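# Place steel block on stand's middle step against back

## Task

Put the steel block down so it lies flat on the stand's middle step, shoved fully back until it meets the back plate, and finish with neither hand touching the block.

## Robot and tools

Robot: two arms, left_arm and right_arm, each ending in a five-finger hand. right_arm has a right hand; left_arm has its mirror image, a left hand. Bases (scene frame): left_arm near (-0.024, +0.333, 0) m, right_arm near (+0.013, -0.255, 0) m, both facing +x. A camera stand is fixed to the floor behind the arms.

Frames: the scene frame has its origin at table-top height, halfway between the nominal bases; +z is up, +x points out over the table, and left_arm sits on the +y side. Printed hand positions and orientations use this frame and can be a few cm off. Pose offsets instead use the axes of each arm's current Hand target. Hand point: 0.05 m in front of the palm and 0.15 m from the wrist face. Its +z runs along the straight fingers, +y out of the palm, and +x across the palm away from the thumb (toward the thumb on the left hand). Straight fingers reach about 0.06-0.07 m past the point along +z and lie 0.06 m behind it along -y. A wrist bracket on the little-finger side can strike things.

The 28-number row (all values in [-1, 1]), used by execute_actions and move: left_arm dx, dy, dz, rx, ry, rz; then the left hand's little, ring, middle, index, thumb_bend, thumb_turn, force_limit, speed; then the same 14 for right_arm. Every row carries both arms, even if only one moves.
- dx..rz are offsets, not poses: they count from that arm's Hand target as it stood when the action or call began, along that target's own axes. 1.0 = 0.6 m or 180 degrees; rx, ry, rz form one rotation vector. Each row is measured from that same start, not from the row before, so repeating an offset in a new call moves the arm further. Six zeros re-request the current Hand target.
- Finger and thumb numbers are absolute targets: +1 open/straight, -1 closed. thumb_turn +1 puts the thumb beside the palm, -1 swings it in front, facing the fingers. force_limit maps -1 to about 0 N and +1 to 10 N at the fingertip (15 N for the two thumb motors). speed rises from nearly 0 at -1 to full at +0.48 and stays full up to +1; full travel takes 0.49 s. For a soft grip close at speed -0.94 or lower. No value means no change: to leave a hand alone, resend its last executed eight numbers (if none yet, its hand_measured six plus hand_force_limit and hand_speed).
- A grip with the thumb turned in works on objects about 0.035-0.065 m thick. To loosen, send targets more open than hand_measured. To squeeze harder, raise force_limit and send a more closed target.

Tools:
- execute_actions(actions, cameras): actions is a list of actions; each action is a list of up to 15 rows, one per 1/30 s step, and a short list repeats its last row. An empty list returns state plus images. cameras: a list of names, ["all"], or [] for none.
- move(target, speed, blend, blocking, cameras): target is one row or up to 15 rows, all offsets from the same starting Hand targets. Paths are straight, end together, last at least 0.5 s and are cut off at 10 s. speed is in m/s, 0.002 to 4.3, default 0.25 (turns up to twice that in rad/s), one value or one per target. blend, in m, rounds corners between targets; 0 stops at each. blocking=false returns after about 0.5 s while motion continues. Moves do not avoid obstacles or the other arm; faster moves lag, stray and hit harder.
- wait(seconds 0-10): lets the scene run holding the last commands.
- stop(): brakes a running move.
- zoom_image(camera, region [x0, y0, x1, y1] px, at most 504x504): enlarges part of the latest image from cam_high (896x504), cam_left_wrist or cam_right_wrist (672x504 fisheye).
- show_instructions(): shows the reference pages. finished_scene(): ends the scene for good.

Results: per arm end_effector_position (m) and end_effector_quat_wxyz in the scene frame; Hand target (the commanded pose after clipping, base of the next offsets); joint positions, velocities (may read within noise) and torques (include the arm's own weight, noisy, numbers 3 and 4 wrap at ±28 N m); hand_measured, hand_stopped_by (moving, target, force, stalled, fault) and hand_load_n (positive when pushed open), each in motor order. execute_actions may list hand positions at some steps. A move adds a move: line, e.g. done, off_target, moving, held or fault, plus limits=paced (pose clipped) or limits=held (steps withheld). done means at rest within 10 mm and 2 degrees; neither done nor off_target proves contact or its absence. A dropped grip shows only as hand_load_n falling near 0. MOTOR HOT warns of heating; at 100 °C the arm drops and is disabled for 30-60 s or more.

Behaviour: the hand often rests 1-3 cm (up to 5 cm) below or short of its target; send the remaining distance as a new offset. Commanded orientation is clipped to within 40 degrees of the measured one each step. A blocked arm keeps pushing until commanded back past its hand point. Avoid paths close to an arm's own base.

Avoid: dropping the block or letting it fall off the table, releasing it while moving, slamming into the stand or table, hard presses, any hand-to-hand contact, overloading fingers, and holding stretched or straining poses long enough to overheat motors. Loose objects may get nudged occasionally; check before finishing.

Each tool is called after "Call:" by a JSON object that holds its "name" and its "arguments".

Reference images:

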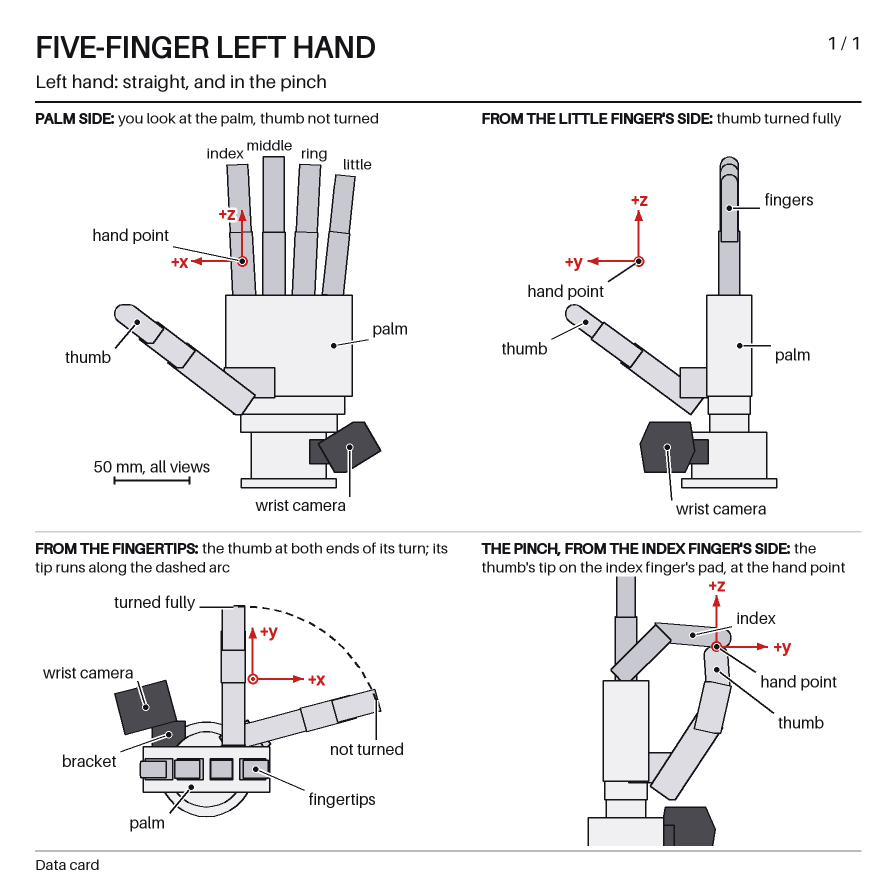

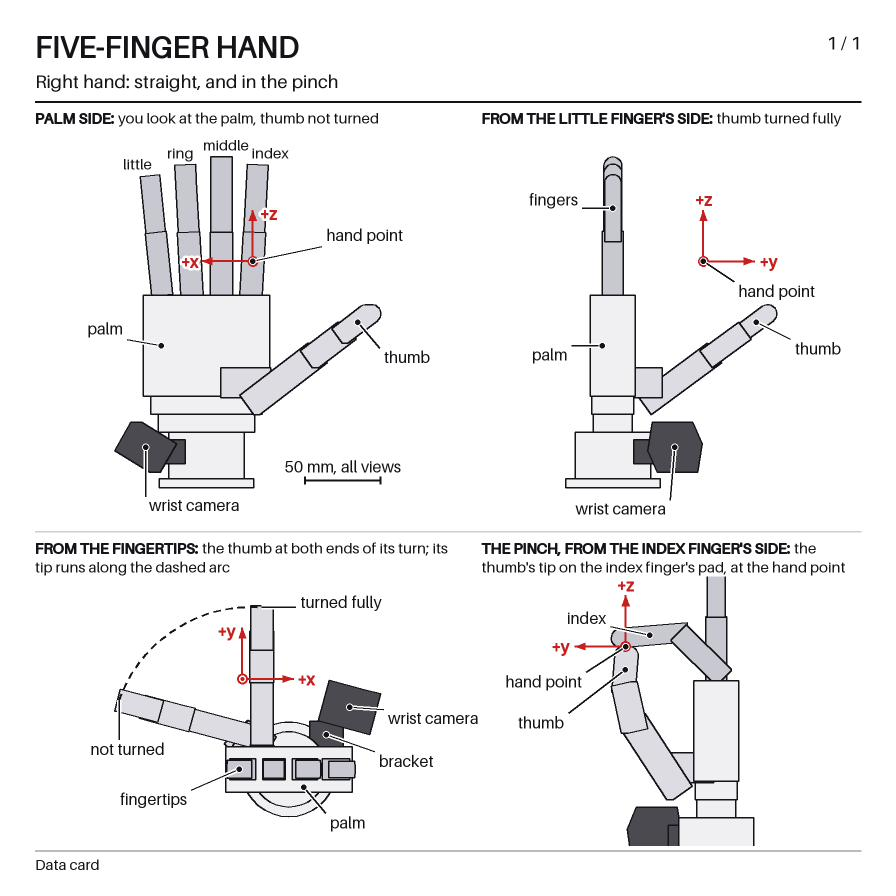

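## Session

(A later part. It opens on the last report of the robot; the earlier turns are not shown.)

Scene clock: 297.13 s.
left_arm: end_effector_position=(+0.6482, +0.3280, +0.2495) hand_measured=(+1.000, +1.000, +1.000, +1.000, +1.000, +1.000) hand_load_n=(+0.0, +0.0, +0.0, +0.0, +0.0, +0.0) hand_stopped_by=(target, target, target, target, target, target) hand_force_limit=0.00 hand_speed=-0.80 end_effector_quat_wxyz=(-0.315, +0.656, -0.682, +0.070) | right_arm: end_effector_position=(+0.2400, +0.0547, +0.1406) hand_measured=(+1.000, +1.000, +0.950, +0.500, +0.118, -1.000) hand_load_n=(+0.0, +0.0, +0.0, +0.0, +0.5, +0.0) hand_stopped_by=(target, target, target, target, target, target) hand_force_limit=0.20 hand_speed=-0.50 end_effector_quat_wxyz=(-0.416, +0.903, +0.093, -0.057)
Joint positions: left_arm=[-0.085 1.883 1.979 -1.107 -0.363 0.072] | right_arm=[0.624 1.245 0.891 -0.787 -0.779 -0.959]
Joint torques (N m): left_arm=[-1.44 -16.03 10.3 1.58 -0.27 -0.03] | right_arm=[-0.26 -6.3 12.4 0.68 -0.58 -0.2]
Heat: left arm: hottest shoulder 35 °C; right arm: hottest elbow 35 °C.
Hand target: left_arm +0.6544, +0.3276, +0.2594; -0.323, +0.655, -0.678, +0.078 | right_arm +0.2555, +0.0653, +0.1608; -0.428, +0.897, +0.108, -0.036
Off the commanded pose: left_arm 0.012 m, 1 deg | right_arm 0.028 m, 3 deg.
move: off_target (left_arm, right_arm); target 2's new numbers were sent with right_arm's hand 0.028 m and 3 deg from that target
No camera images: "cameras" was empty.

Call:
{"name": "move", "arguments": {"target": [0,0,0,0,0,0,1,1,1,1,1,1,0,-0.8,-0.0253,0.046,0.024,0.1178,0,0,1,1,0.75,0.75,0.0,-1,0,0.1], "cameras": ["cam_left_wrist"], "speed": 0.12}}

Call:
{"name": "zoom_image", "arguments": {"camera": "cam_left_wrist", "region": [210, 80, 480, 300]}}

Scene clock: 306.90 s.
left_arm: end_effector_position=(+0.6482, +0.3280, +0.2495) hand_measured=(+1.000, +1.000, +1.000, +1.000, +1.000, +1.000) hand_load_n=(+0.0, +0.0, +0.0, +0.0, +0.0, +0.0) hand_stopped_by=(target, target, target, target, target, target) hand_force_limit=0.00 hand_speed=-0.80 end_effector_quat_wxyz=(-0.315, +0.656, -0.682, +0.070) | right_arm: end_effector_position=(+0.2476, +0.0634, +0.1503) hand_measured=(+1.000, +1.000, +0.750, +0.750, +0.000, -1.000) hand_load_n=(+0.0, -0.5, +0.0, +0.0, +0.0, +0.0) hand_stopped_by=(target, target, target, target, target, target) hand_force_limit=0.00 hand_speed=0.10 end_effector_quat_wxyz=(-0.593, +0.794, +0.127, -0.031)
Joint positions: left_arm=[-0.085 1.883 1.979 -1.107 -0.363 0.072] | right_arm=[0.488 1.205 0.696 -0.312 -1.156 -0.885]
Joint torques (N m): left_arm=[-1.9 -16.03 10.39 1.59 -0.27 -0.05] | right_arm=[-1.26 -2.9 6.37 0.88 -0.72 0.13]
Heat: left arm: hottest shoulder 35 °C; right arm: hottest elbow 34 °C.
Hand target: left_arm +0.6544, +0.3276, +0.2594; -0.323, +0.655, -0.678, +0.078 | right_arm +0.2429, +0.0560, +0.1301; -0.586, +0.803, +0.100, -0.055
Off the commanded pose: left_arm 0.012 m, 1 deg | right_arm 0.022 m, 4 deg.
move: off_target (left_arm, right_arm)
Images, in order (width x height): cam_left_wrist 672x504.

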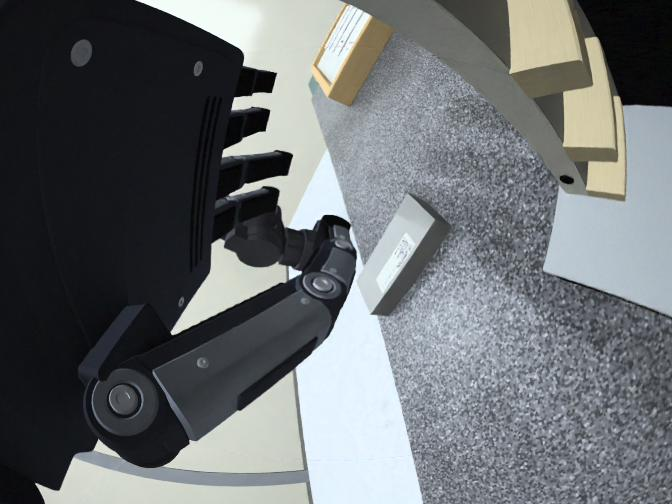

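Scaled by 1.867 from the camera's 672x504 image, which has a finer 960x720 frame.

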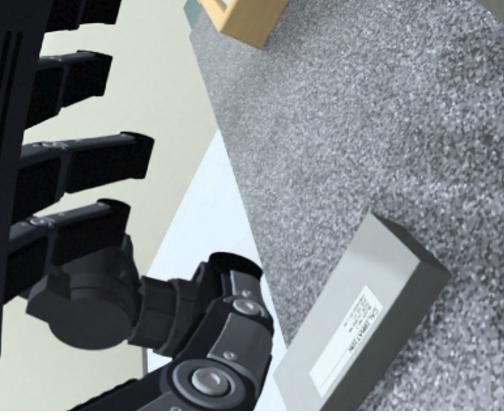

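Call:
{"name": "move", "arguments": {"target": [0,0,0,0,0,0,1,1,1,1,1,1,0,-0.8,-0.0073,0.0142,-0.0008,0,0,0.009,1,1,0.75,0.75,0.0,-1,0,0.1], "cameras": ["cam_left_wrist"], "speed": 0.08}}

Call:
{"name": "zoom_image", "arguments": {"camera": "cam_left_wrist", "region": [210, 80, 480, 340]}}

Scene clock: 310.40 s.
left_arm: end_effector_position=(+0.6482, +0.3280, +0.2495) hand_measured=(+1.000, +1.000, +1.000, +1.000, +1.000, +1.000) hand_load_n=(+0.0, +0.0, +0.0, +0.0, +0.0, +0.0) hand_stopped_by=(target, target, target, target, target, target) hand_force_limit=0.00 hand_speed=-0.80 end_effector_quat_wxyz=(-0.315, +0.656, -0.682, +0.070) | right_arm: end_effector_position=(+0.2471, +0.0618, +0.1478) hand_measured=(+1.000, +1.000, +0.750, +0.750, +0.000, -1.000) hand_load_n=(+0.0, +0.0, +0.0, +0.0, +0.0, +0.5) hand_stopped_by=(target, target, target, target, target, target) hand_force_limit=0.00 hand_speed=0.10 end_effector_quat_wxyz=(-0.595, +0.794, +0.122, -0.031)
Joint positions: left_arm=[-0.085 1.883 1.979 -1.107 -0.363 0.072] | right_arm=[0.482 1.205 0.683 -0.291 -1.161 -0.87]
Joint torques (N m): left_arm=[-2.32 -16.09 10.55 1.36 -0.25 -0.03] | right_arm=[-1.38 -2.43 5.76 0.55 -0.72 0.11]
Heat: left arm: hottest shoulder 35 °C; right arm: hottest elbow 34 °C.
Hand target: left_arm +0.6544, +0.3276, +0.2594; -0.323, +0.655, -0.678, +0.078 | right_arm +0.2395, +0.0521, +0.1220; -0.585, +0.804, +0.088, -0.064
Off the commanded pose: left_arm 0.012 m, 1 deg | right_arm 0.029 m, 6 deg.
move: off_target (left_arm, right_arm)
Images, in order (width x height): cam_left_wrist 672x504.

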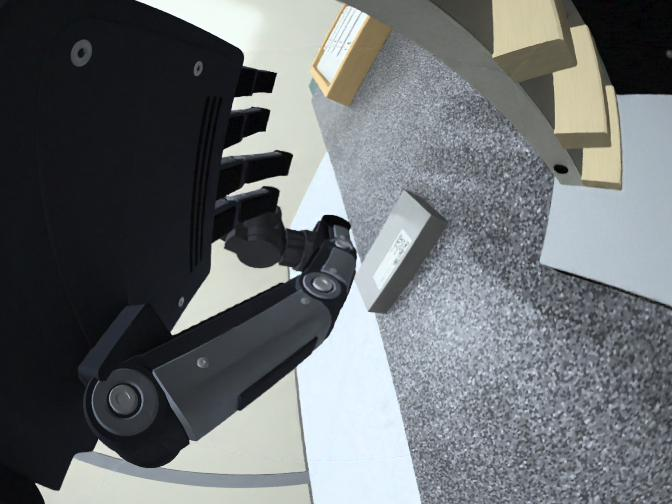

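Scaled by 1.867 from the camera's 672x504 image, which has a finer 960x720 frame.

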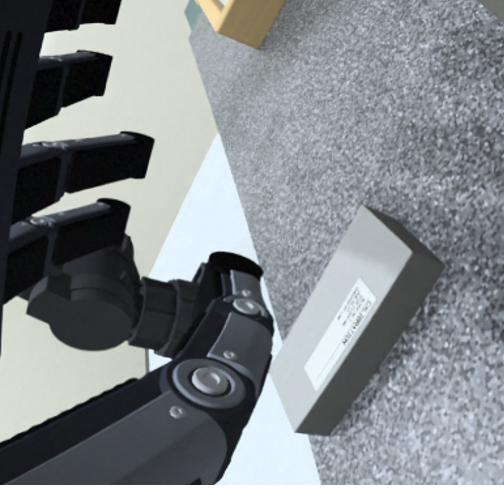

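Call:
{"name": "move", "arguments": {"target": [0,0,0,0,0,0,1,1,1,1,1,1,0,-0.8,0,0.0317,0.0103,0,0,0,1,1,0.75,0.75,0.0,-1,0,0.1], "cameras": ["cam_left_wrist"], "speed": 0.08}}

Call:
{"name": "zoom_image", "arguments": {"camera": "cam_left_wrist", "region": [210, 80, 480, 340]}}

Scene clock: 312.50 s.
left_arm: end_effector_position=(+0.6482, +0.3280, +0.2495) hand_measured=(+1.000, +1.000, +1.000, +1.000, +1.000, +1.000) hand_load_n=(+0.0, +0.0, +0.0, +0.0, +0.0, +0.0) hand_stopped_by=(target, target, target, target, target, target) hand_force_limit=0.00 hand_speed=-0.80 end_effector_quat_wxyz=(-0.315, +0.656, -0.682, +0.070) | right_arm: end_effector_position=(+0.2510, +0.0590, +0.1381) hand_measured=(+1.000, +1.000, +0.750, +0.750, +0.000, -1.000) hand_load_n=(+0.0, +0.0, +0.0, +0.0, +0.0, +0.0) hand_stopped_by=(target, target, target, target, target, target) hand_force_limit=0.00 hand_speed=0.10 end_effector_quat_wxyz=(-0.599, +0.790, +0.124, -0.018)
Joint positions: left_arm=[-0.085 1.883 1.979 -1.107 -0.363 0.072] | right_arm=[0.47 1.213 0.653 -0.224 -1.162 -0.868]
Joint torques (N m): left_arm=[-1.49 -15.97 10.43 1.5 -0.29 -0.07] | right_arm=[-0.56 -0.5 5.61 0.4 -0.68 0.1]
Heat: left arm: hottest shoulder 35 °C; right arm: hottest elbow 34 °C.
Hand target: left_arm +0.6544, +0.3276, +0.2594; -0.323, +0.655, -0.678, +0.078 | right_arm +0.2395, +0.0521, +0.1020; -0.585, +0.804, +0.088, -0.064
Off the commanded pose: left_arm 0.012 m, 1 deg | right_arm 0.038 m, 7 deg.
move: off_target (left_arm, right_arm)
Images, in order (width x height): cam_left_wrist 672x504.

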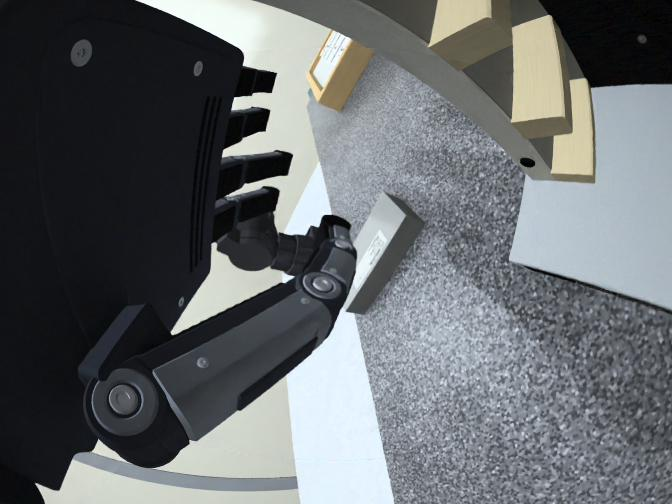

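Scaled by 1.867 from the camera's 672x504 image, which has a finer 960x720 frame.

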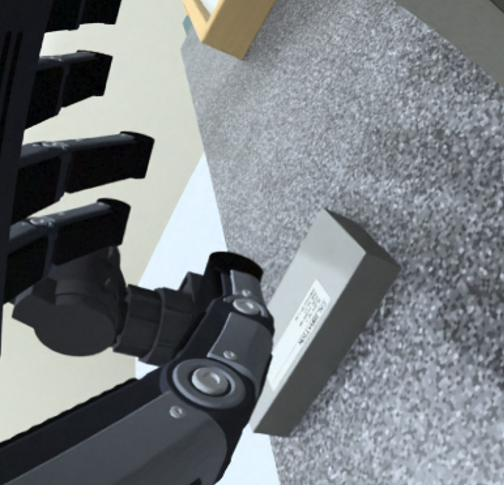

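Call:
{"name": "move", "arguments": {"target": [[0,0,0,0,0,0,1,1,1,1,1,1,0,-0.8,-0.0117,-0.038,-0.0453,0,0.0476,0.0155,1,1,0.75,0.75,0.0,-1,0,0.1],[0,0,0,0,0,0,1,1,1,1,1,1,0,-0.8,-0.0043,-0.037,-0.0102,0,0.0476,0.0155,1,1,0.75,0.75,0.0,-1,0,0.1]], "cameras": ["cam_left_wrist"], "speed": 0.1, "blend": [0.01,0]}}

Call:
{"name": "zoom_image", "arguments": {"camera": "cam_left_wrist", "region": [210, 80, 480, 340]}}

Scene clock: 316.03 s.
left_arm: end_effector_position=(+0.6482, +0.3280, +0.2495) hand_measured=(+1.000, +1.000, +1.000, +1.000, +1.000, +1.000) hand_load_n=(+0.0, +0.0, +0.0, +0.0, +0.0, +0.0) hand_stopped_by=(target, target, target, target, target, target) hand_force_limit=0.00 hand_speed=-0.80 end_effector_quat_wxyz=(-0.315, +0.656, -0.682, +0.070) | right_arm: end_effector_position=(+0.2374, +0.0490, +0.1268) hand_measured=(+1.000, +1.000, +0.750, +0.750, +0.000, -1.000) hand_load_n=(+0.0, +0.0, +0.0, +0.0, +0.0, +0.0) hand_stopped_by=(target, target, target, target, target, target) hand_force_limit=0.00 hand_speed=0.10 end_effector_quat_wxyz=(-0.587, +0.809, +0.027, -0.013)
Joint positions: left_arm=[-0.085 1.883 1.979 -1.107 -0.363 0.072] | right_arm=[0.476 1.131 0.542 -0.07 -1.041 -0.6]
Joint torques (N m): left_arm=[-1.67 -16.15 10.51 1.29 -0.3 -0.01] | right_arm=[0.5 -3.31 8.05 2.1 -0.33 0.15]
Heat: left arm: hottest shoulder 35 °C; right arm: hottest elbow 34 °C.
Hand target: left_arm +0.6544, +0.3276, +0.2594; -0.323, +0.655, -0.678, +0.078 | right_arm +0.2368, +0.0526, +0.1250; -0.588, +0.808, +0.025, -0.018
Off the commanded pose: left_arm 0.012 m, 1 deg | right_arm 0.004 m, 1 deg.
move: off_target (left_arm)
Images, in order (width x height): cam_left_wrist 672x504.

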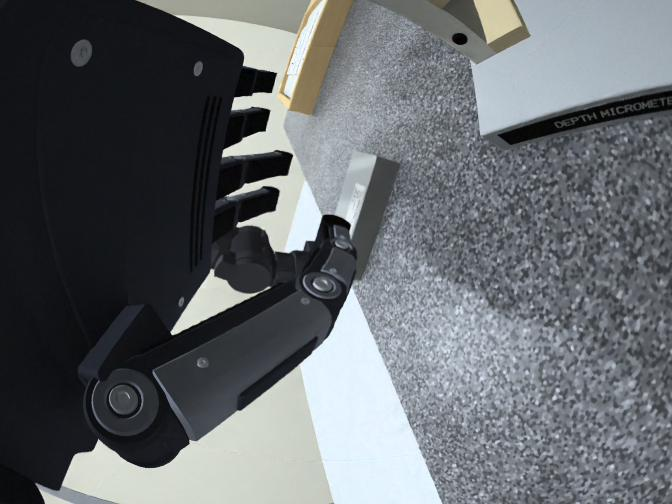

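Scaled by 1.867 from the camera's 672x504 image, which has a finer 960x720 frame.

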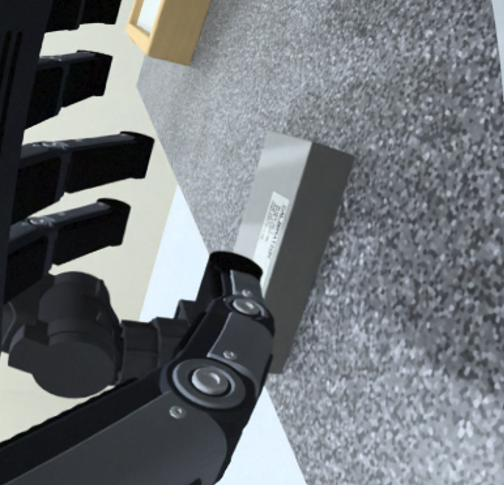

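Call:
{"name": "move", "arguments": {"target": [0,0,0,0,0,0,1,1,1,1,1,1,0,-0.8,0,0.034,0.011,0,0,0,1,1,0.75,0.75,0.0,-1,0,0.1], "cameras": ["cam_left_wrist"], "speed": 0.08}}

Call:
{"name": "zoom_image", "arguments": {"camera": "cam_left_wrist", "region": [210, 80, 480, 340]}}

Scene clock: 319.30 s.
left_arm: end_effector_position=(+0.6482, +0.3280, +0.2495) hand_measured=(+1.000, +1.000, +1.000, +1.000, +1.000, +1.000) hand_load_n=(+0.0, +0.0, +0.0, +0.0, +0.0, +0.0) hand_stopped_by=(target, target, target, target, target, target) hand_force_limit=0.00 hand_speed=-0.80 end_effector_quat_wxyz=(-0.315, +0.656, -0.682, +0.070) | right_arm: end_effector_position=(+0.2374, +0.0490, +0.1053) hand_measured=(+1.000, +1.000, +0.750, +0.750, +0.000, -1.000) hand_load_n=(+0.0, +0.0, +0.0, +0.0, +0.0, +0.0) hand_stopped_by=(target, target, target, target, target, target) hand_force_limit=0.00 hand_speed=0.10 end_effector_quat_wxyz=(-0.587, +0.809, +0.027, -0.013)
Joint positions: left_arm=[-0.085 1.883 1.979 -1.107 -0.363 0.072] | right_arm=[0.476 1.182 0.508 0.015 -1.041 -0.6]
Joint torques (N m): left_arm=[-1.32 -15.91 10.45 1.73 -0.33 -0.02] | right_arm=[0.44 -3.43 7.71 1.99 -0.33 0.15]
Heat: left arm: hottest shoulder 35 °C; right arm: hottest elbow 34 °C.
Hand target: left_arm +0.6544, +0.3276, +0.2594; -0.323, +0.655, -0.678, +0.078 | right_arm +0.2368, +0.0526, +0.1035; -0.588, +0.808, +0.025, -0.018
Off the commanded pose: left_arm 0.012 m, 1 deg | right_arm 0.004 m, 1 deg.
move: off_target (left_arm)
Images, in order (width x height): cam_left_wrist 672x504.

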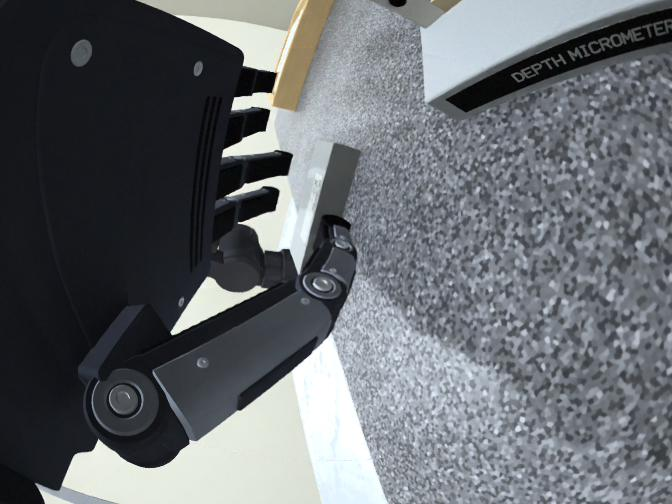

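Scaled by 1.867 from the camera's 672x504 image, which has a finer 960x720 frame.

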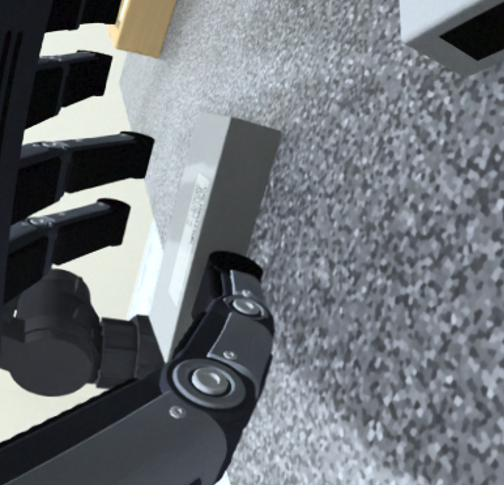

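Call:
{"name": "move", "arguments": {"target": [0,0,0,0,0,0,1,1,1,1,1,1,0,-0.8,0,-0.0062,0.019,0,0,0,1,1,0.75,0.75,0.0,-1,0,0.1], "cameras": ["cam_left_wrist"], "speed": 0.06}}

Call:
{"name": "zoom_image", "arguments": {"camera": "cam_left_wrist", "region": [210, 80, 480, 340]}}

Scene clock: 321.67 s.
left_arm: end_effector_position=(+0.6482, +0.3280, +0.2495) hand_measured=(+1.000, +1.000, +1.000, +1.000, +1.000, +1.000) hand_load_n=(+0.0, +0.0, +0.0, +0.0, +0.0, +0.0) hand_stopped_by=(target, target, target, target, target, target) hand_force_limit=0.00 hand_speed=-0.80 end_effector_quat_wxyz=(-0.315, +0.656, -0.682, +0.070) | right_arm: end_effector_position=(+0.2354, +0.0587, +0.1033) hand_measured=(+1.000, +1.000, +0.750, +0.750, +0.000, -1.000) hand_load_n=(-0.5, +0.0, +0.0, +0.0, +0.5, +0.0) hand_stopped_by=(target, target, target, target, target, target) hand_force_limit=0.00 hand_speed=0.10 end_effector_quat_wxyz=(-0.586, +0.810, +0.024, -0.015)
Joint positions: left_arm=[-0.085 1.883 1.979 -1.107 -0.363 0.072] | right_arm=[0.508 1.197 0.508 0.058 -1.013 -0.559]
Joint torques (N m): left_arm=[-1.85 -15.97 10.48 1.76 -0.26 0.01] | right_arm=[0.79 -3.55 8.09 2.22 -0.29 0.2]
Heat: left arm: hottest shoulder 35 °C; right arm: hottest elbow 33 °C.
Hand target: left_arm +0.6544, +0.3276, +0.2594; -0.323, +0.655, -0.678, +0.078 | right_arm +0.2360, +0.0645, +0.1035; -0.588, +0.808, +0.025, -0.018
Off the commanded pose: left_arm 0.012 m, 1 deg | right_arm 0.006 m, 0 deg.
move: off_target (left_arm)
Images, in order (width x height): cam_left_wrist 672x504.

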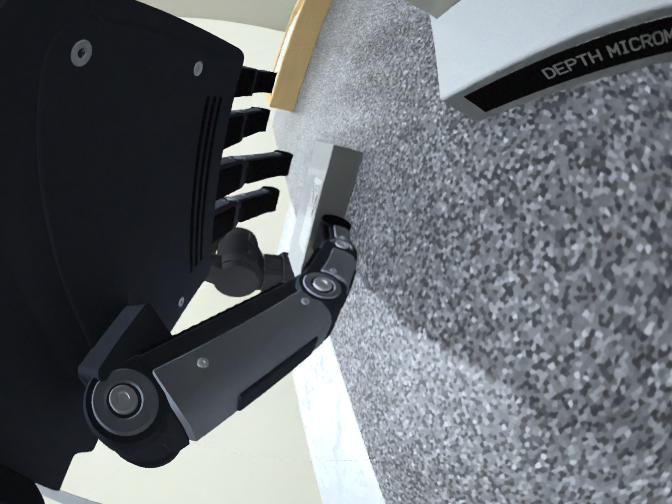

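Scaled by 1.867 from the camera's 672x504 image, which has a finer 960x720 frame.

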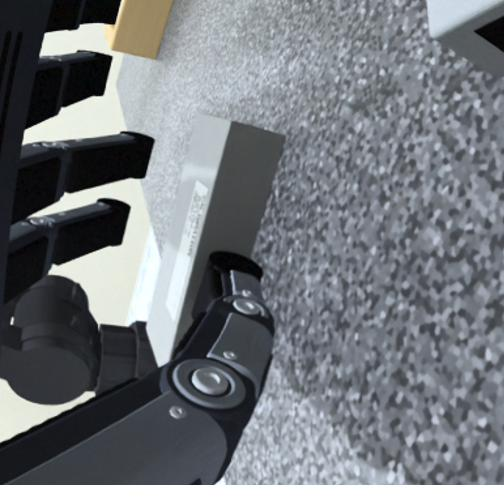

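Call:
{"name": "move", "arguments": {"target": [[0,0,0,0,0,0,1,1,1,1,1,1,0,-0.8,0,-0.0035,-0.001,0,0,0,1,1,0.75,0.75,0.0,-1,0,0.1],[0,0,0,0,0,0,1,1,1,1,1,1,0,-0.8,0,-0.0035,-0.001,0,0,0,1,1,0.1,0.1,0.0,-1,0.2,-0.4]], "cameras": ["cam_left_wrist"], "speed": 0.06}}

Call:
{"name": "zoom_image", "arguments": {"camera": "cam_left_wrist", "region": [210, 80, 480, 340]}}

Scene clock: 324.10 s.
left_arm: end_effector_position=(+0.6482, +0.3280, +0.2495) hand_measured=(+1.000, +1.000, +1.000, +1.000, +1.000, +1.000) hand_load_n=(+0.0, +0.0, +0.0, +0.0, +0.0, +0.0) hand_stopped_by=(target, target, target, target, target, target) hand_force_limit=0.00 hand_speed=-0.80 end_effector_quat_wxyz=(-0.315, +0.656, -0.682, +0.070) | right_arm: end_effector_position=(+0.2351, +0.0616, +0.1069) hand_measured=(+1.000, +1.000, +0.374, +0.212, +0.002, -1.000) hand_load_n=(+0.0, +0.0, +0.0, +11.0, +4.0, -1.5) hand_stopped_by=(target, target, force, force, target, target) hand_force_limit=0.20 hand_speed=-0.40 end_effector_quat_wxyz=(-0.591, +0.806, +0.028, -0.015)
Joint positions: left_arm=[-0.085 1.883 1.979 -1.107 -0.363 0.072] | right_arm=[0.512 1.197 0.511 0.072 -1.02 -0.55]
Joint torques (N m): left_arm=[-1.85 -16.09 10.36 1.78 -0.28 -0.07] | right_arm=[0.38 -3.84 8.14 1.33 0.04 0.05]
Heat: left arm: hottest shoulder 35 °C; right arm: hottest elbow 33 °C.
Hand target: left_arm +0.6544, +0.3276, +0.2594; -0.323, +0.655, -0.678, +0.078 | right_arm +0.2360, +0.0647, +0.1058; -0.588, +0.808, +0.025, -0.018
Off the commanded pose: left_arm 0.012 m, 1 deg | right_arm 0.003 m, 1 deg.
move: off_target (left_arm)
Images, in order (width x height): cam_left_wrist 672x504.

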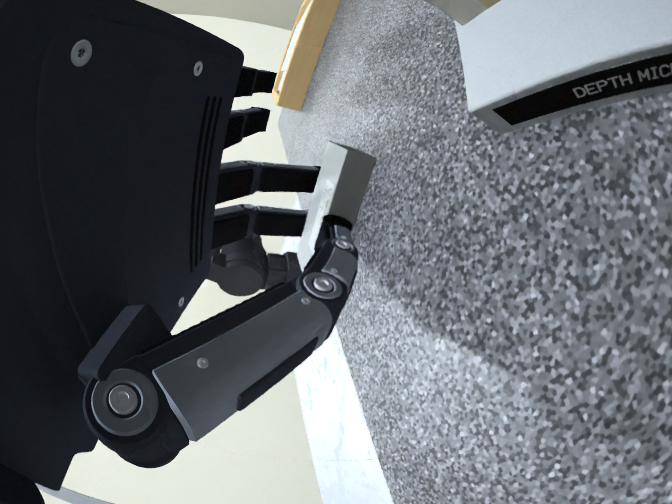

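Scaled by 1.867 from the camera's 672x504 image, which has a finer 960x720 frame.

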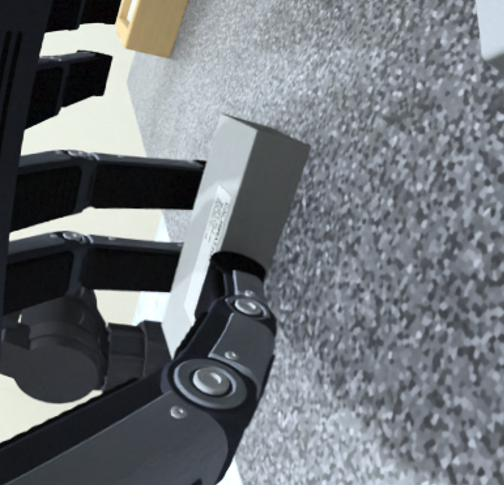

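Call:
{"name": "move", "arguments": {"target": [0,0,0,0,0,0,1,1,1,1,1,1,0,-0.8,0,0,0,0,0,0,1,1,0.0,0.1,0.0,-1,0.1,-0.5], "cameras": ["cam_left_wrist"], "speed": 0.06}}

Call:
{"name": "zoom_image", "arguments": {"camera": "cam_left_wrist", "region": [210, 80, 480, 340]}}

Scene clock: 326.07 s.
left_arm: end_effector_position=(+0.6482, +0.3280, +0.2495) hand_measured=(+1.000, +1.000, +1.000, +1.000, +1.000, +1.000) hand_load_n=(+0.0, +0.0, +0.0, +0.0, +0.0, +0.0) hand_stopped_by=(target, target, target, target, target, target) hand_force_limit=0.00 hand_speed=-0.80 end_effector_quat_wxyz=(-0.315, +0.656, -0.682, +0.070) | right_arm: end_effector_position=(+0.2354, +0.0620, +0.1075) hand_measured=(+1.000, +1.000, +0.334, +0.212, +0.002, -1.000) hand_load_n=(+0.0, +0.0, +3.0, +8.5, +5.5, -2.0) hand_stopped_by=(target, target, force, force, target, target) hand_force_limit=0.10 hand_speed=-0.50 end_effector_quat_wxyz=(-0.592, +0.806, +0.029, -0.015)
Joint positions: left_arm=[-0.085 1.883 1.979 -1.107 -0.363 0.072] | right_arm=[0.512 1.197 0.511 0.075 -1.021 -0.549]
Joint torques (N m): left_arm=[-1.49 -15.79 10.5 1.57 -0.32 -0.03] | right_arm=[0.32 -3.84 8.1 1.22 0.1 0.07]
Heat: left arm: hottest shoulder 35 °C; right arm: hottest elbow 33 °C.
Hand target: left_arm +0.6544, +0.3276, +0.2594; -0.323, +0.655, -0.678, +0.078 | right_arm +0.2360, +0.0646, +0.1057; -0.588, +0.808, +0.025, -0.018
Off the commanded pose: left_arm 0.012 m, 1 deg | right_arm 0.003 m, 1 deg.
move: off_target (left_arm)
Images, in order (width x height): cam_left_wrist 672x504.

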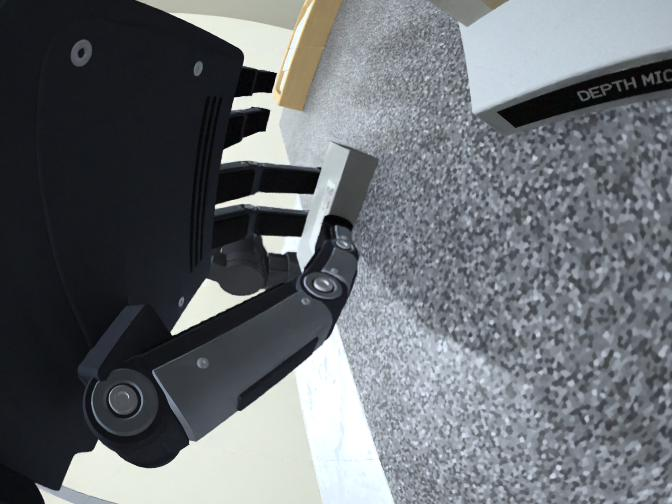

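Scaled by 1.867 from the camera's 672x504 image, which has a finer 960x720 frame.

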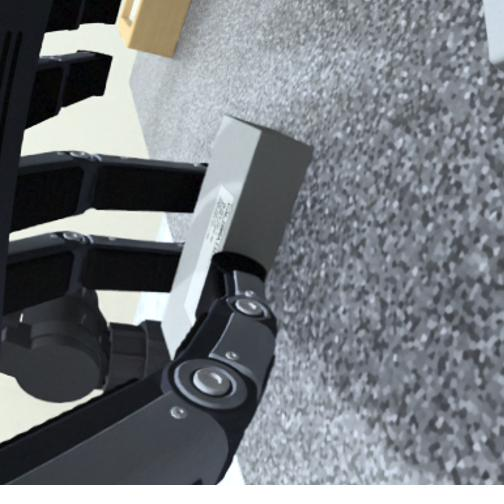

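Call:
{"name": "move", "arguments": {"target": [0,0,0,0,0,0,1,1,1,1,1,1,0,-0.8,0,-0.05,-0.017,0,0,0,1,1,0.0,0.1,0.0,-1,0.1,-0.5], "cameras": ["cam_left_wrist","cam_high"], "speed": 0.06}}

Call:
{"name": "zoom_image", "arguments": {"camera": "cam_left_wrist", "region": [210, 80, 480, 340]}}

Scene clock: 327.70 s.
left_arm: end_effector_position=(+0.6482, +0.3280, +0.2495) hand_measured=(+1.000, +1.000, +1.000, +1.000, +1.000, +1.000) hand_load_n=(+0.0, +0.0, +0.0, +0.0, +0.0, +0.0) hand_stopped_by=(target, target, target, target, target, target) hand_force_limit=0.00 hand_speed=-0.80 end_effector_quat_wxyz=(-0.315, +0.656, -0.682, +0.070) | right_arm: end_effector_position=(+0.2233, +0.0536, +0.1119) hand_measured=(+1.000, +1.000, +0.334, +0.212, +0.002, -1.000) hand_load_n=(+0.0, +0.0, +1.0, +8.5, +6.0, -2.0) hand_stopped_by=(target, target, force, force, target, target) hand_force_limit=0.10 hand_speed=-0.50 end_effector_quat_wxyz=(-0.577, +0.816, +0.010, -0.033)
Joint positions: left_arm=[-0.085 1.883 1.979 -1.107 -0.363 0.072] | right_arm=[0.512 1.148 0.516 -0.042 -1.01 -0.549]
Joint torques (N m): left_arm=[-1.49 -15.79 10.43 1.76 -0.29 -0.06] | right_arm=[0.32 -5.89 11.6 1.05 -0.49 0.05]
Heat: left arm: hottest shoulder 35 °C; right arm: hottest elbow 33 °C.
Hand target: left_arm +0.6544, +0.3276, +0.2594; -0.323, +0.655, -0.678, +0.078 | right_arm +0.2360, +0.0642, +0.1374; -0.588, +0.808, +0.025, -0.018
Off the commanded pose: left_arm 0.012 m, 1 deg | right_arm 0.030 m, 3 deg.
move: off_target (left_arm, right_arm)
Images, in order (width x height): cam_high 896x504, cam_left_wrist 672x504.

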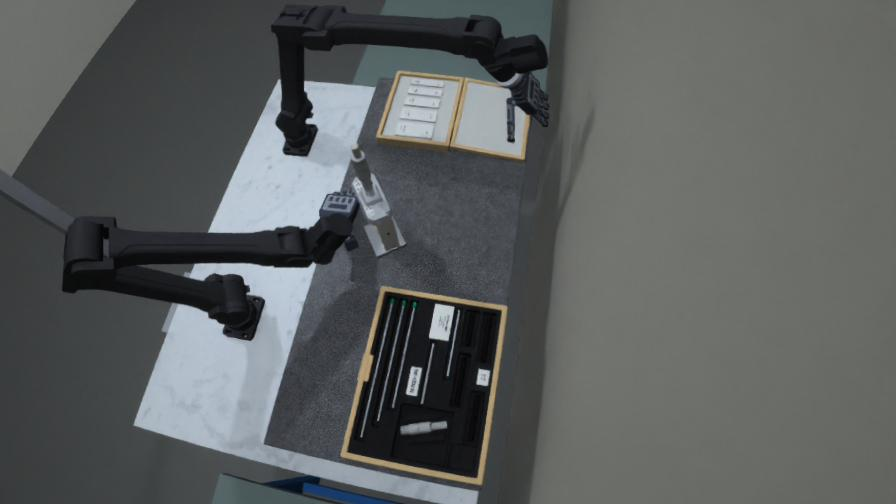

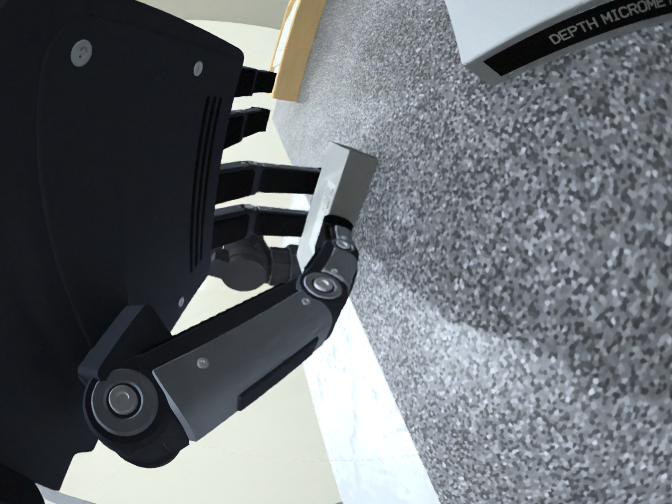

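Scaled by 1.867 from the camera's 672x504 image, which has a finer 960x720 frame.

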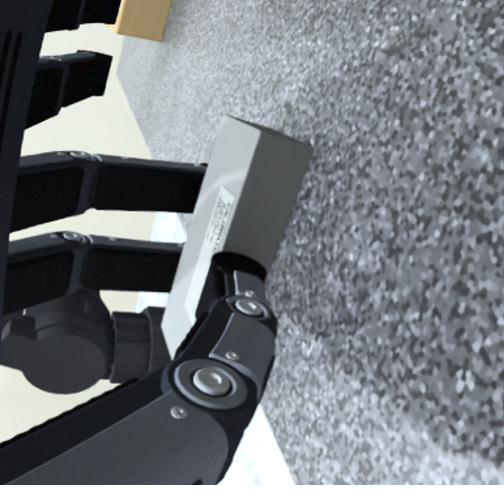

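Call:
{"name": "move", "arguments": {"target": [0,0,0,0,0,0,1,1,1,1,1,1,0,-0.8,-0.0217,-0.0775,-0.1012,0,0,0,1,1,0.0,0.1,0.0,-1,0.1,-0.5], "cameras": ["cam_left_wrist","cam_high"], "speed": 0.08}}

Call:
{"name": "zoom_image", "arguments": {"camera": "cam_left_wrist", "region": [210, 80, 480, 340]}}

Scene clock: 330.33 s.
left_arm: end_effector_position=(+0.6482, +0.3280, +0.2495) hand_measured=(+1.000, +1.000, +1.000, +1.000, +1.000, +1.000) hand_load_n=(+0.0, +0.0, +0.0, -0.5, +0.0, +0.0) hand_stopped_by=(target, target, target, target, target, target) hand_force_limit=0.00 hand_speed=-0.80 end_effector_quat_wxyz=(-0.315, +0.656, -0.682, +0.070) | right_arm: end_effector_position=(+0.2046, +0.0134, +0.1646) hand_measured=(+1.000, +1.000, +0.334, +0.212, +0.002, -1.000) hand_load_n=(+0.0, +0.0, +0.0, +8.5, +6.0, -2.0) hand_stopped_by=(target, target, force, force, target, target) hand_force_limit=0.10 hand_speed=-0.50 end_effector_quat_wxyz=(-0.572, +0.819, -0.001, -0.052)
Joint positions: left_arm=[-0.085 1.883 1.979 -1.107 -0.363 0.072] | right_arm=[0.412 0.96 0.584 -0.458 -1.092 -0.682]
Joint torques (N m): left_arm=[-0.91 -15.91 10.48 1.5 -0.26 -0.06] | right_arm=[-1.08 -4.19 14.01 0.92 -0.97 -0.16]
Heat: left arm: hottest shoulder 35 °C; right arm: hottest elbow 34 °C.
Hand target: left_arm +0.6544, +0.3276, +0.2594; -0.323, +0.655, -0.678, +0.078 | right_arm +0.2257, +0.0200, +0.2004; -0.588, +0.808, +0.025, -0.018
Off the commanded pose: left_arm 0.012 m, 1 deg | right_arm 0.042 m, 5 deg.
move: off_target (left_arm, right_arm)
Images, in order (width x height): cam_high 896x504, cam_left_wrist 672x504.

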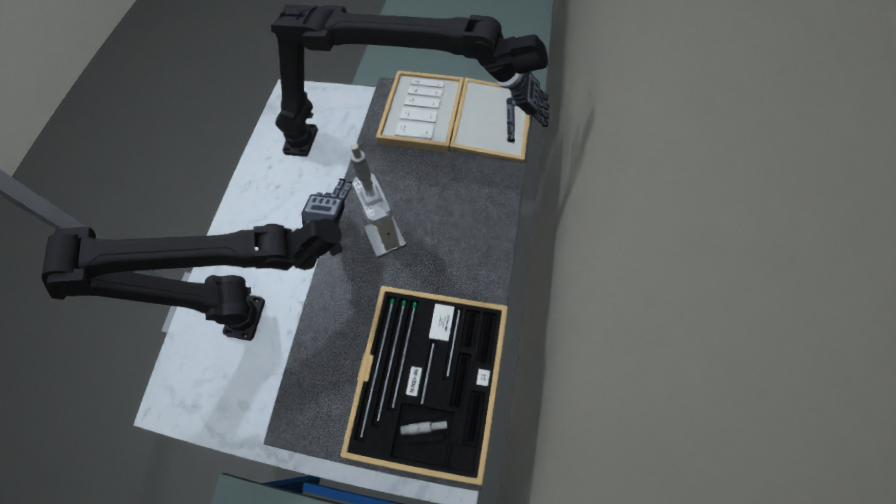

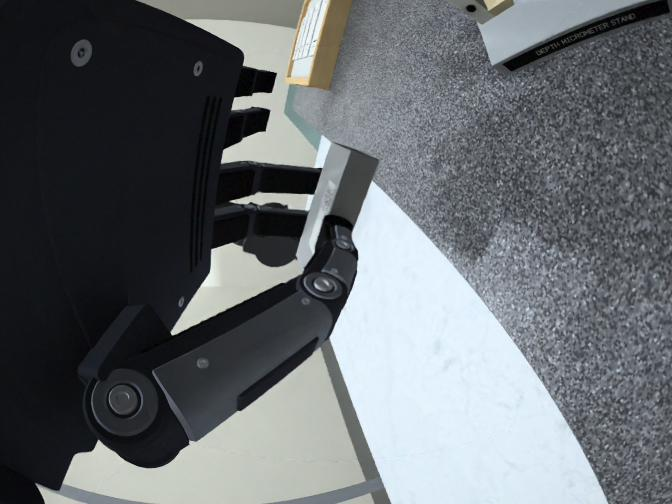

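Scaled by 1.867 from the camera's 672x504 image, which has a finer 960x720 frame.

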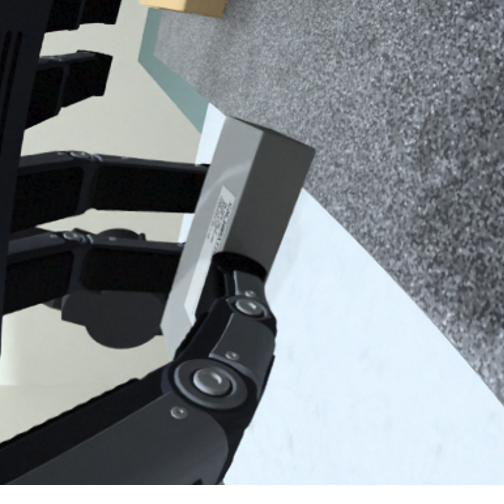

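Call:
{"name": "move", "arguments": {"target": [0,0,0,0,0,0,1,1,1,1,1,1,0,-0.8,0.002,0.0422,-0.0743,0,0.1771,0.0572,1,1,-0.1,0.1,0.0,-1,0.1,-0.5], "cameras": ["cam_left_wrist","cam_high"], "speed": 0.1}}

Call:
{"name": "zoom_image", "arguments": {"camera": "cam_left_wrist", "region": [210, 80, 480, 340]}}

Scene clock: 340.50 s.
left_arm: end_effector_position=(+0.6482, +0.3280, +0.2495) hand_measured=(+1.000, +1.000, +1.000, +1.000, +1.000, +1.000) hand_load_n=(+0.0, +0.0, +0.0, +0.0, +0.0, +0.0) hand_stopped_by=(target, target, target, target, target, target) hand_force_limit=0.00 hand_speed=-0.80 end_effector_quat_wxyz=(-0.315, +0.656, -0.682, +0.070) | right_arm: end_effector_position=(+0.2276, -0.0337, +0.1744) hand_measured=(+1.000, +1.000, +0.208, +0.212, +0.004, -1.000) hand_load_n=(+0.0, +0.0, +10.5, +5.0, +11.0, +3.0) hand_stopped_by=(target, target, force, force, target, target) hand_force_limit=0.10 hand_speed=-0.50 end_effector_quat_wxyz=(-0.555, +0.791, -0.214, +0.144)
Joint positions: left_arm=[-0.085 1.883 1.979 -1.107 -0.363 0.072] | right_arm=[0.371 0.526 0.393 -0.303 -0.621 -0.254]
Joint torques (N m): left_arm=[-1.96 -15.68 10.47 1.39 -0.27 -0.05] | right_arm=[0.09 -0.56 10.67 2.45 -0.14 0.19]
Heat: left arm: hottest shoulder 35 °C; right arm: hottest elbow 36 °C.
Hand target: left_arm +0.6544, +0.3276, +0.2594; -0.323, +0.655, -0.678, +0.078 | right_arm +0.2298, -0.0300, +0.1900; -0.568, +0.781, -0.209, +0.153
Off the commanded pose: left_arm 0.012 m, 1 deg | right_arm 0.016 m, 2 deg.
move: off_target (left_arm, right_arm)
Images, in order (width x height): cam_high 896x504, cam_left_wrist 672x504.

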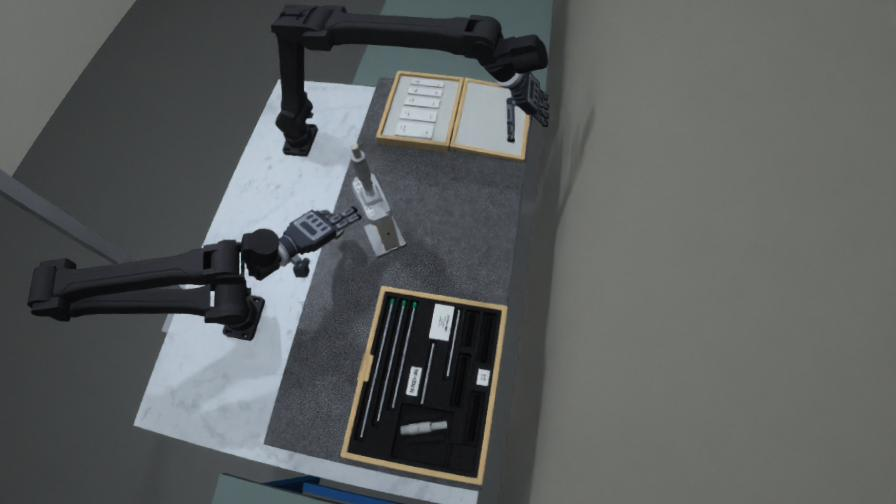

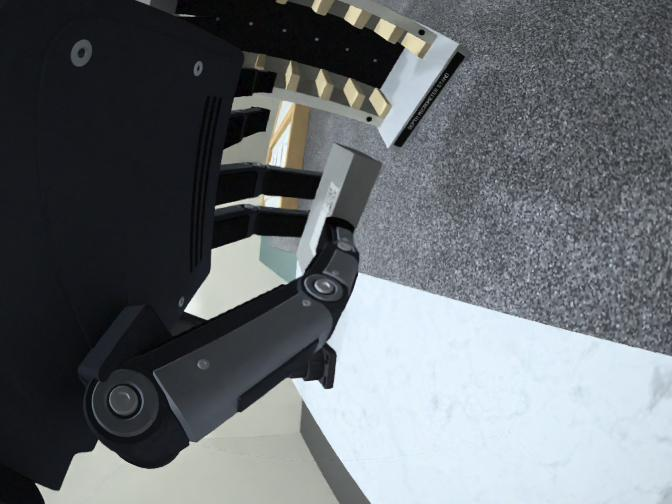

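Scaled by 1.867 from the camera's 672x504 image, which has a finer 960x720 frame.

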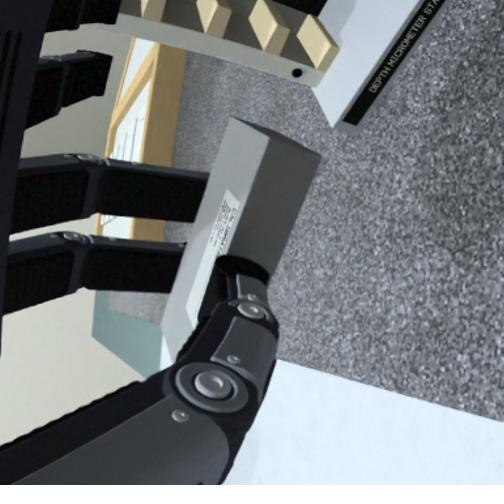

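Call:
{"name": "move", "arguments": {"target": [0,0,0,0,0,0,1,1,1,1,1,1,0,-0.8,0,0.0951,0.0307,0,0,0,1,1,-0.1,0.1,0.0,-1,0.1,-0.5], "cameras": ["cam_left_wrist"], "speed": 0.08}}

Call:
{"name": "zoom_image", "arguments": {"camera": "cam_left_wrist", "region": [210, 80, 480, 340]}}

Scene clock: 345.47 s.
left_arm: end_effector_position=(+0.6482, +0.3280, +0.2495) hand_measured=(+1.000, +1.000, +1.000, +1.000, +1.000, +1.000) hand_load_n=(+0.0, +0.0, +0.0, +0.0, +0.0, +0.0) hand_stopped_by=(target, target, target, target, target, target) hand_force_limit=0.00 hand_speed=-0.80 end_effector_quat_wxyz=(-0.315, +0.656, -0.682, +0.070) | right_arm: end_effector_position=(+0.2240, -0.0352, +0.1191) hand_measured=(+1.000, +1.000, +0.208, +0.212, +0.004, -1.000) hand_load_n=(-0.5, +0.0, +10.5, +5.0, +11.0, +2.5) hand_stopped_by=(target, target, force, force, target, target) hand_force_limit=0.10 hand_speed=-0.50 end_effector_quat_wxyz=(-0.557, +0.789, -0.212, +0.147)
Joint positions: left_arm=[-0.085 1.883 1.979 -1.107 -0.363 0.072] | right_arm=[0.371 0.566 0.248 -0.108 -0.62 -0.253]
Joint torques (N m): left_arm=[-1.85 -16.03 10.51 1.59 -0.27 -0.05] | right_arm=[0.03 1.08 10.25 2.97 -0.19 0.18]
Heat: left arm: hottest shoulder 35 °C; right arm: hottest elbow 36 °C.
Hand target: left_arm +0.6544, +0.3276, +0.2594; -0.323, +0.655, -0.678, +0.078 | right_arm +0.2299, -0.0301, +0.1300; -0.568, +0.781, -0.209, +0.153
Off the commanded pose: left_arm 0.012 m, 1 deg | right_arm 0.013 m, 2 deg.
move: off_target (left_arm, right_arm)
Images, in order (width x height): cam_left_wrist 672x504.

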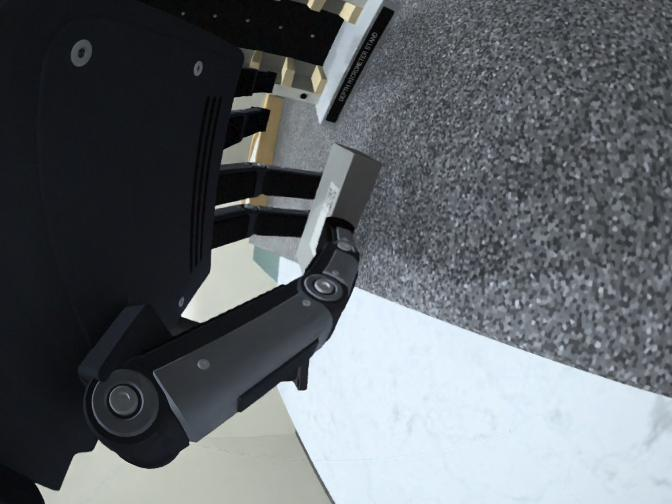

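Scaled by 1.867 from the camera's 672x504 image, which has a finer 960x720 frame.

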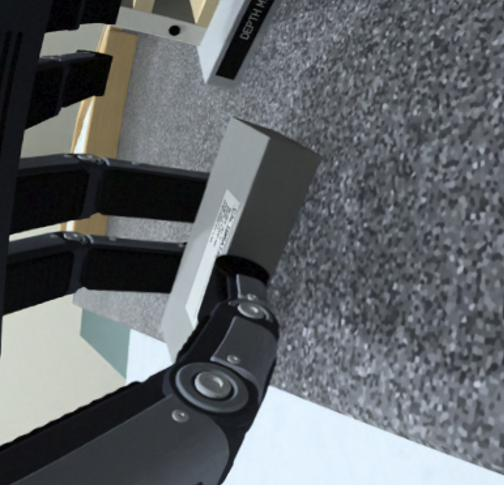

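Call:
{"name": "move", "arguments": {"target": [0,0,0,0,0,0,1,1,1,1,1,1,0,-0.8,0,0.0159,0.0051,0.01,0,0,1,1,-0.1,0.1,0.0,-1,0.1,-0.5], "cameras": ["cam_left_wrist"], "speed": 0.06}}

Call:
{"name": "zoom_image", "arguments": {"camera": "cam_left_wrist", "region": [210, 80, 480, 340]}}

Scene clock: 347.20 s.
left_arm: end_effector_position=(+0.6482, +0.3280, +0.2495) hand_measured=(+1.000, +1.000, +1.000, +1.000, +1.000, +1.000) hand_load_n=(+0.0, +0.0, +0.0, +0.0, +0.0, +0.0) hand_stopped_by=(target, target, target, target, target, target) hand_force_limit=0.00 hand_speed=-0.80 end_effector_quat_wxyz=(-0.315, +0.656, -0.682, +0.070) | right_arm: end_effector_position=(+0.2245, -0.0317, +0.1139) hand_measured=(+1.000, +1.000, +0.208, +0.212, +0.004, -1.000) hand_load_n=(+0.0, +0.0, +10.0, +4.5, +10.5, +2.5) hand_stopped_by=(target, target, force, force, target, target) hand_force_limit=0.10 hand_speed=-0.50 end_effector_quat_wxyz=(-0.573, +0.779, -0.203, +0.153)
Joint positions: left_arm=[-0.085 1.883 1.979 -1.107 -0.363 0.072] | right_arm=[0.371 0.579 0.208 -0.005 -0.635 -0.236]
Joint torques (N m): left_arm=[-1.79 -15.91 10.48 1.42 -0.27 0] | right_arm=[-0.91 1.38 9.74 2.78 -0.3 0.16]
Heat: left arm: hottest shoulder 35 °C; right arm: hottest elbow 36 °C.
Hand target: left_arm +0.6544, +0.3276, +0.2594; -0.323, +0.655, -0.678, +0.078 | right_arm +0.2299, -0.0301, +0.1201; -0.580, +0.772, -0.207, +0.156
Off the commanded pose: left_arm 0.012 m, 1 deg | right_arm 0.008 m, 1 deg.
move: off_target (left_arm)
Images, in order (width x height): cam_left_wrist 672x504.

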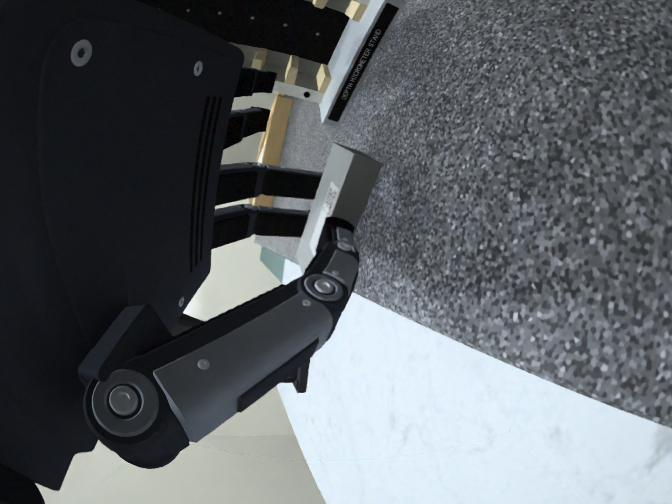

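Scaled by 1.867 from the camera's 672x504 image, which has a finer 960x720 frame.

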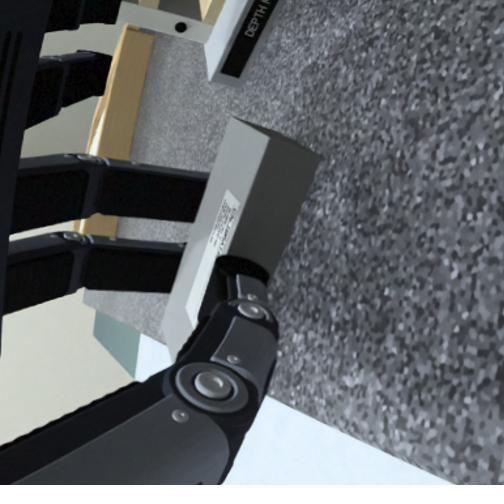

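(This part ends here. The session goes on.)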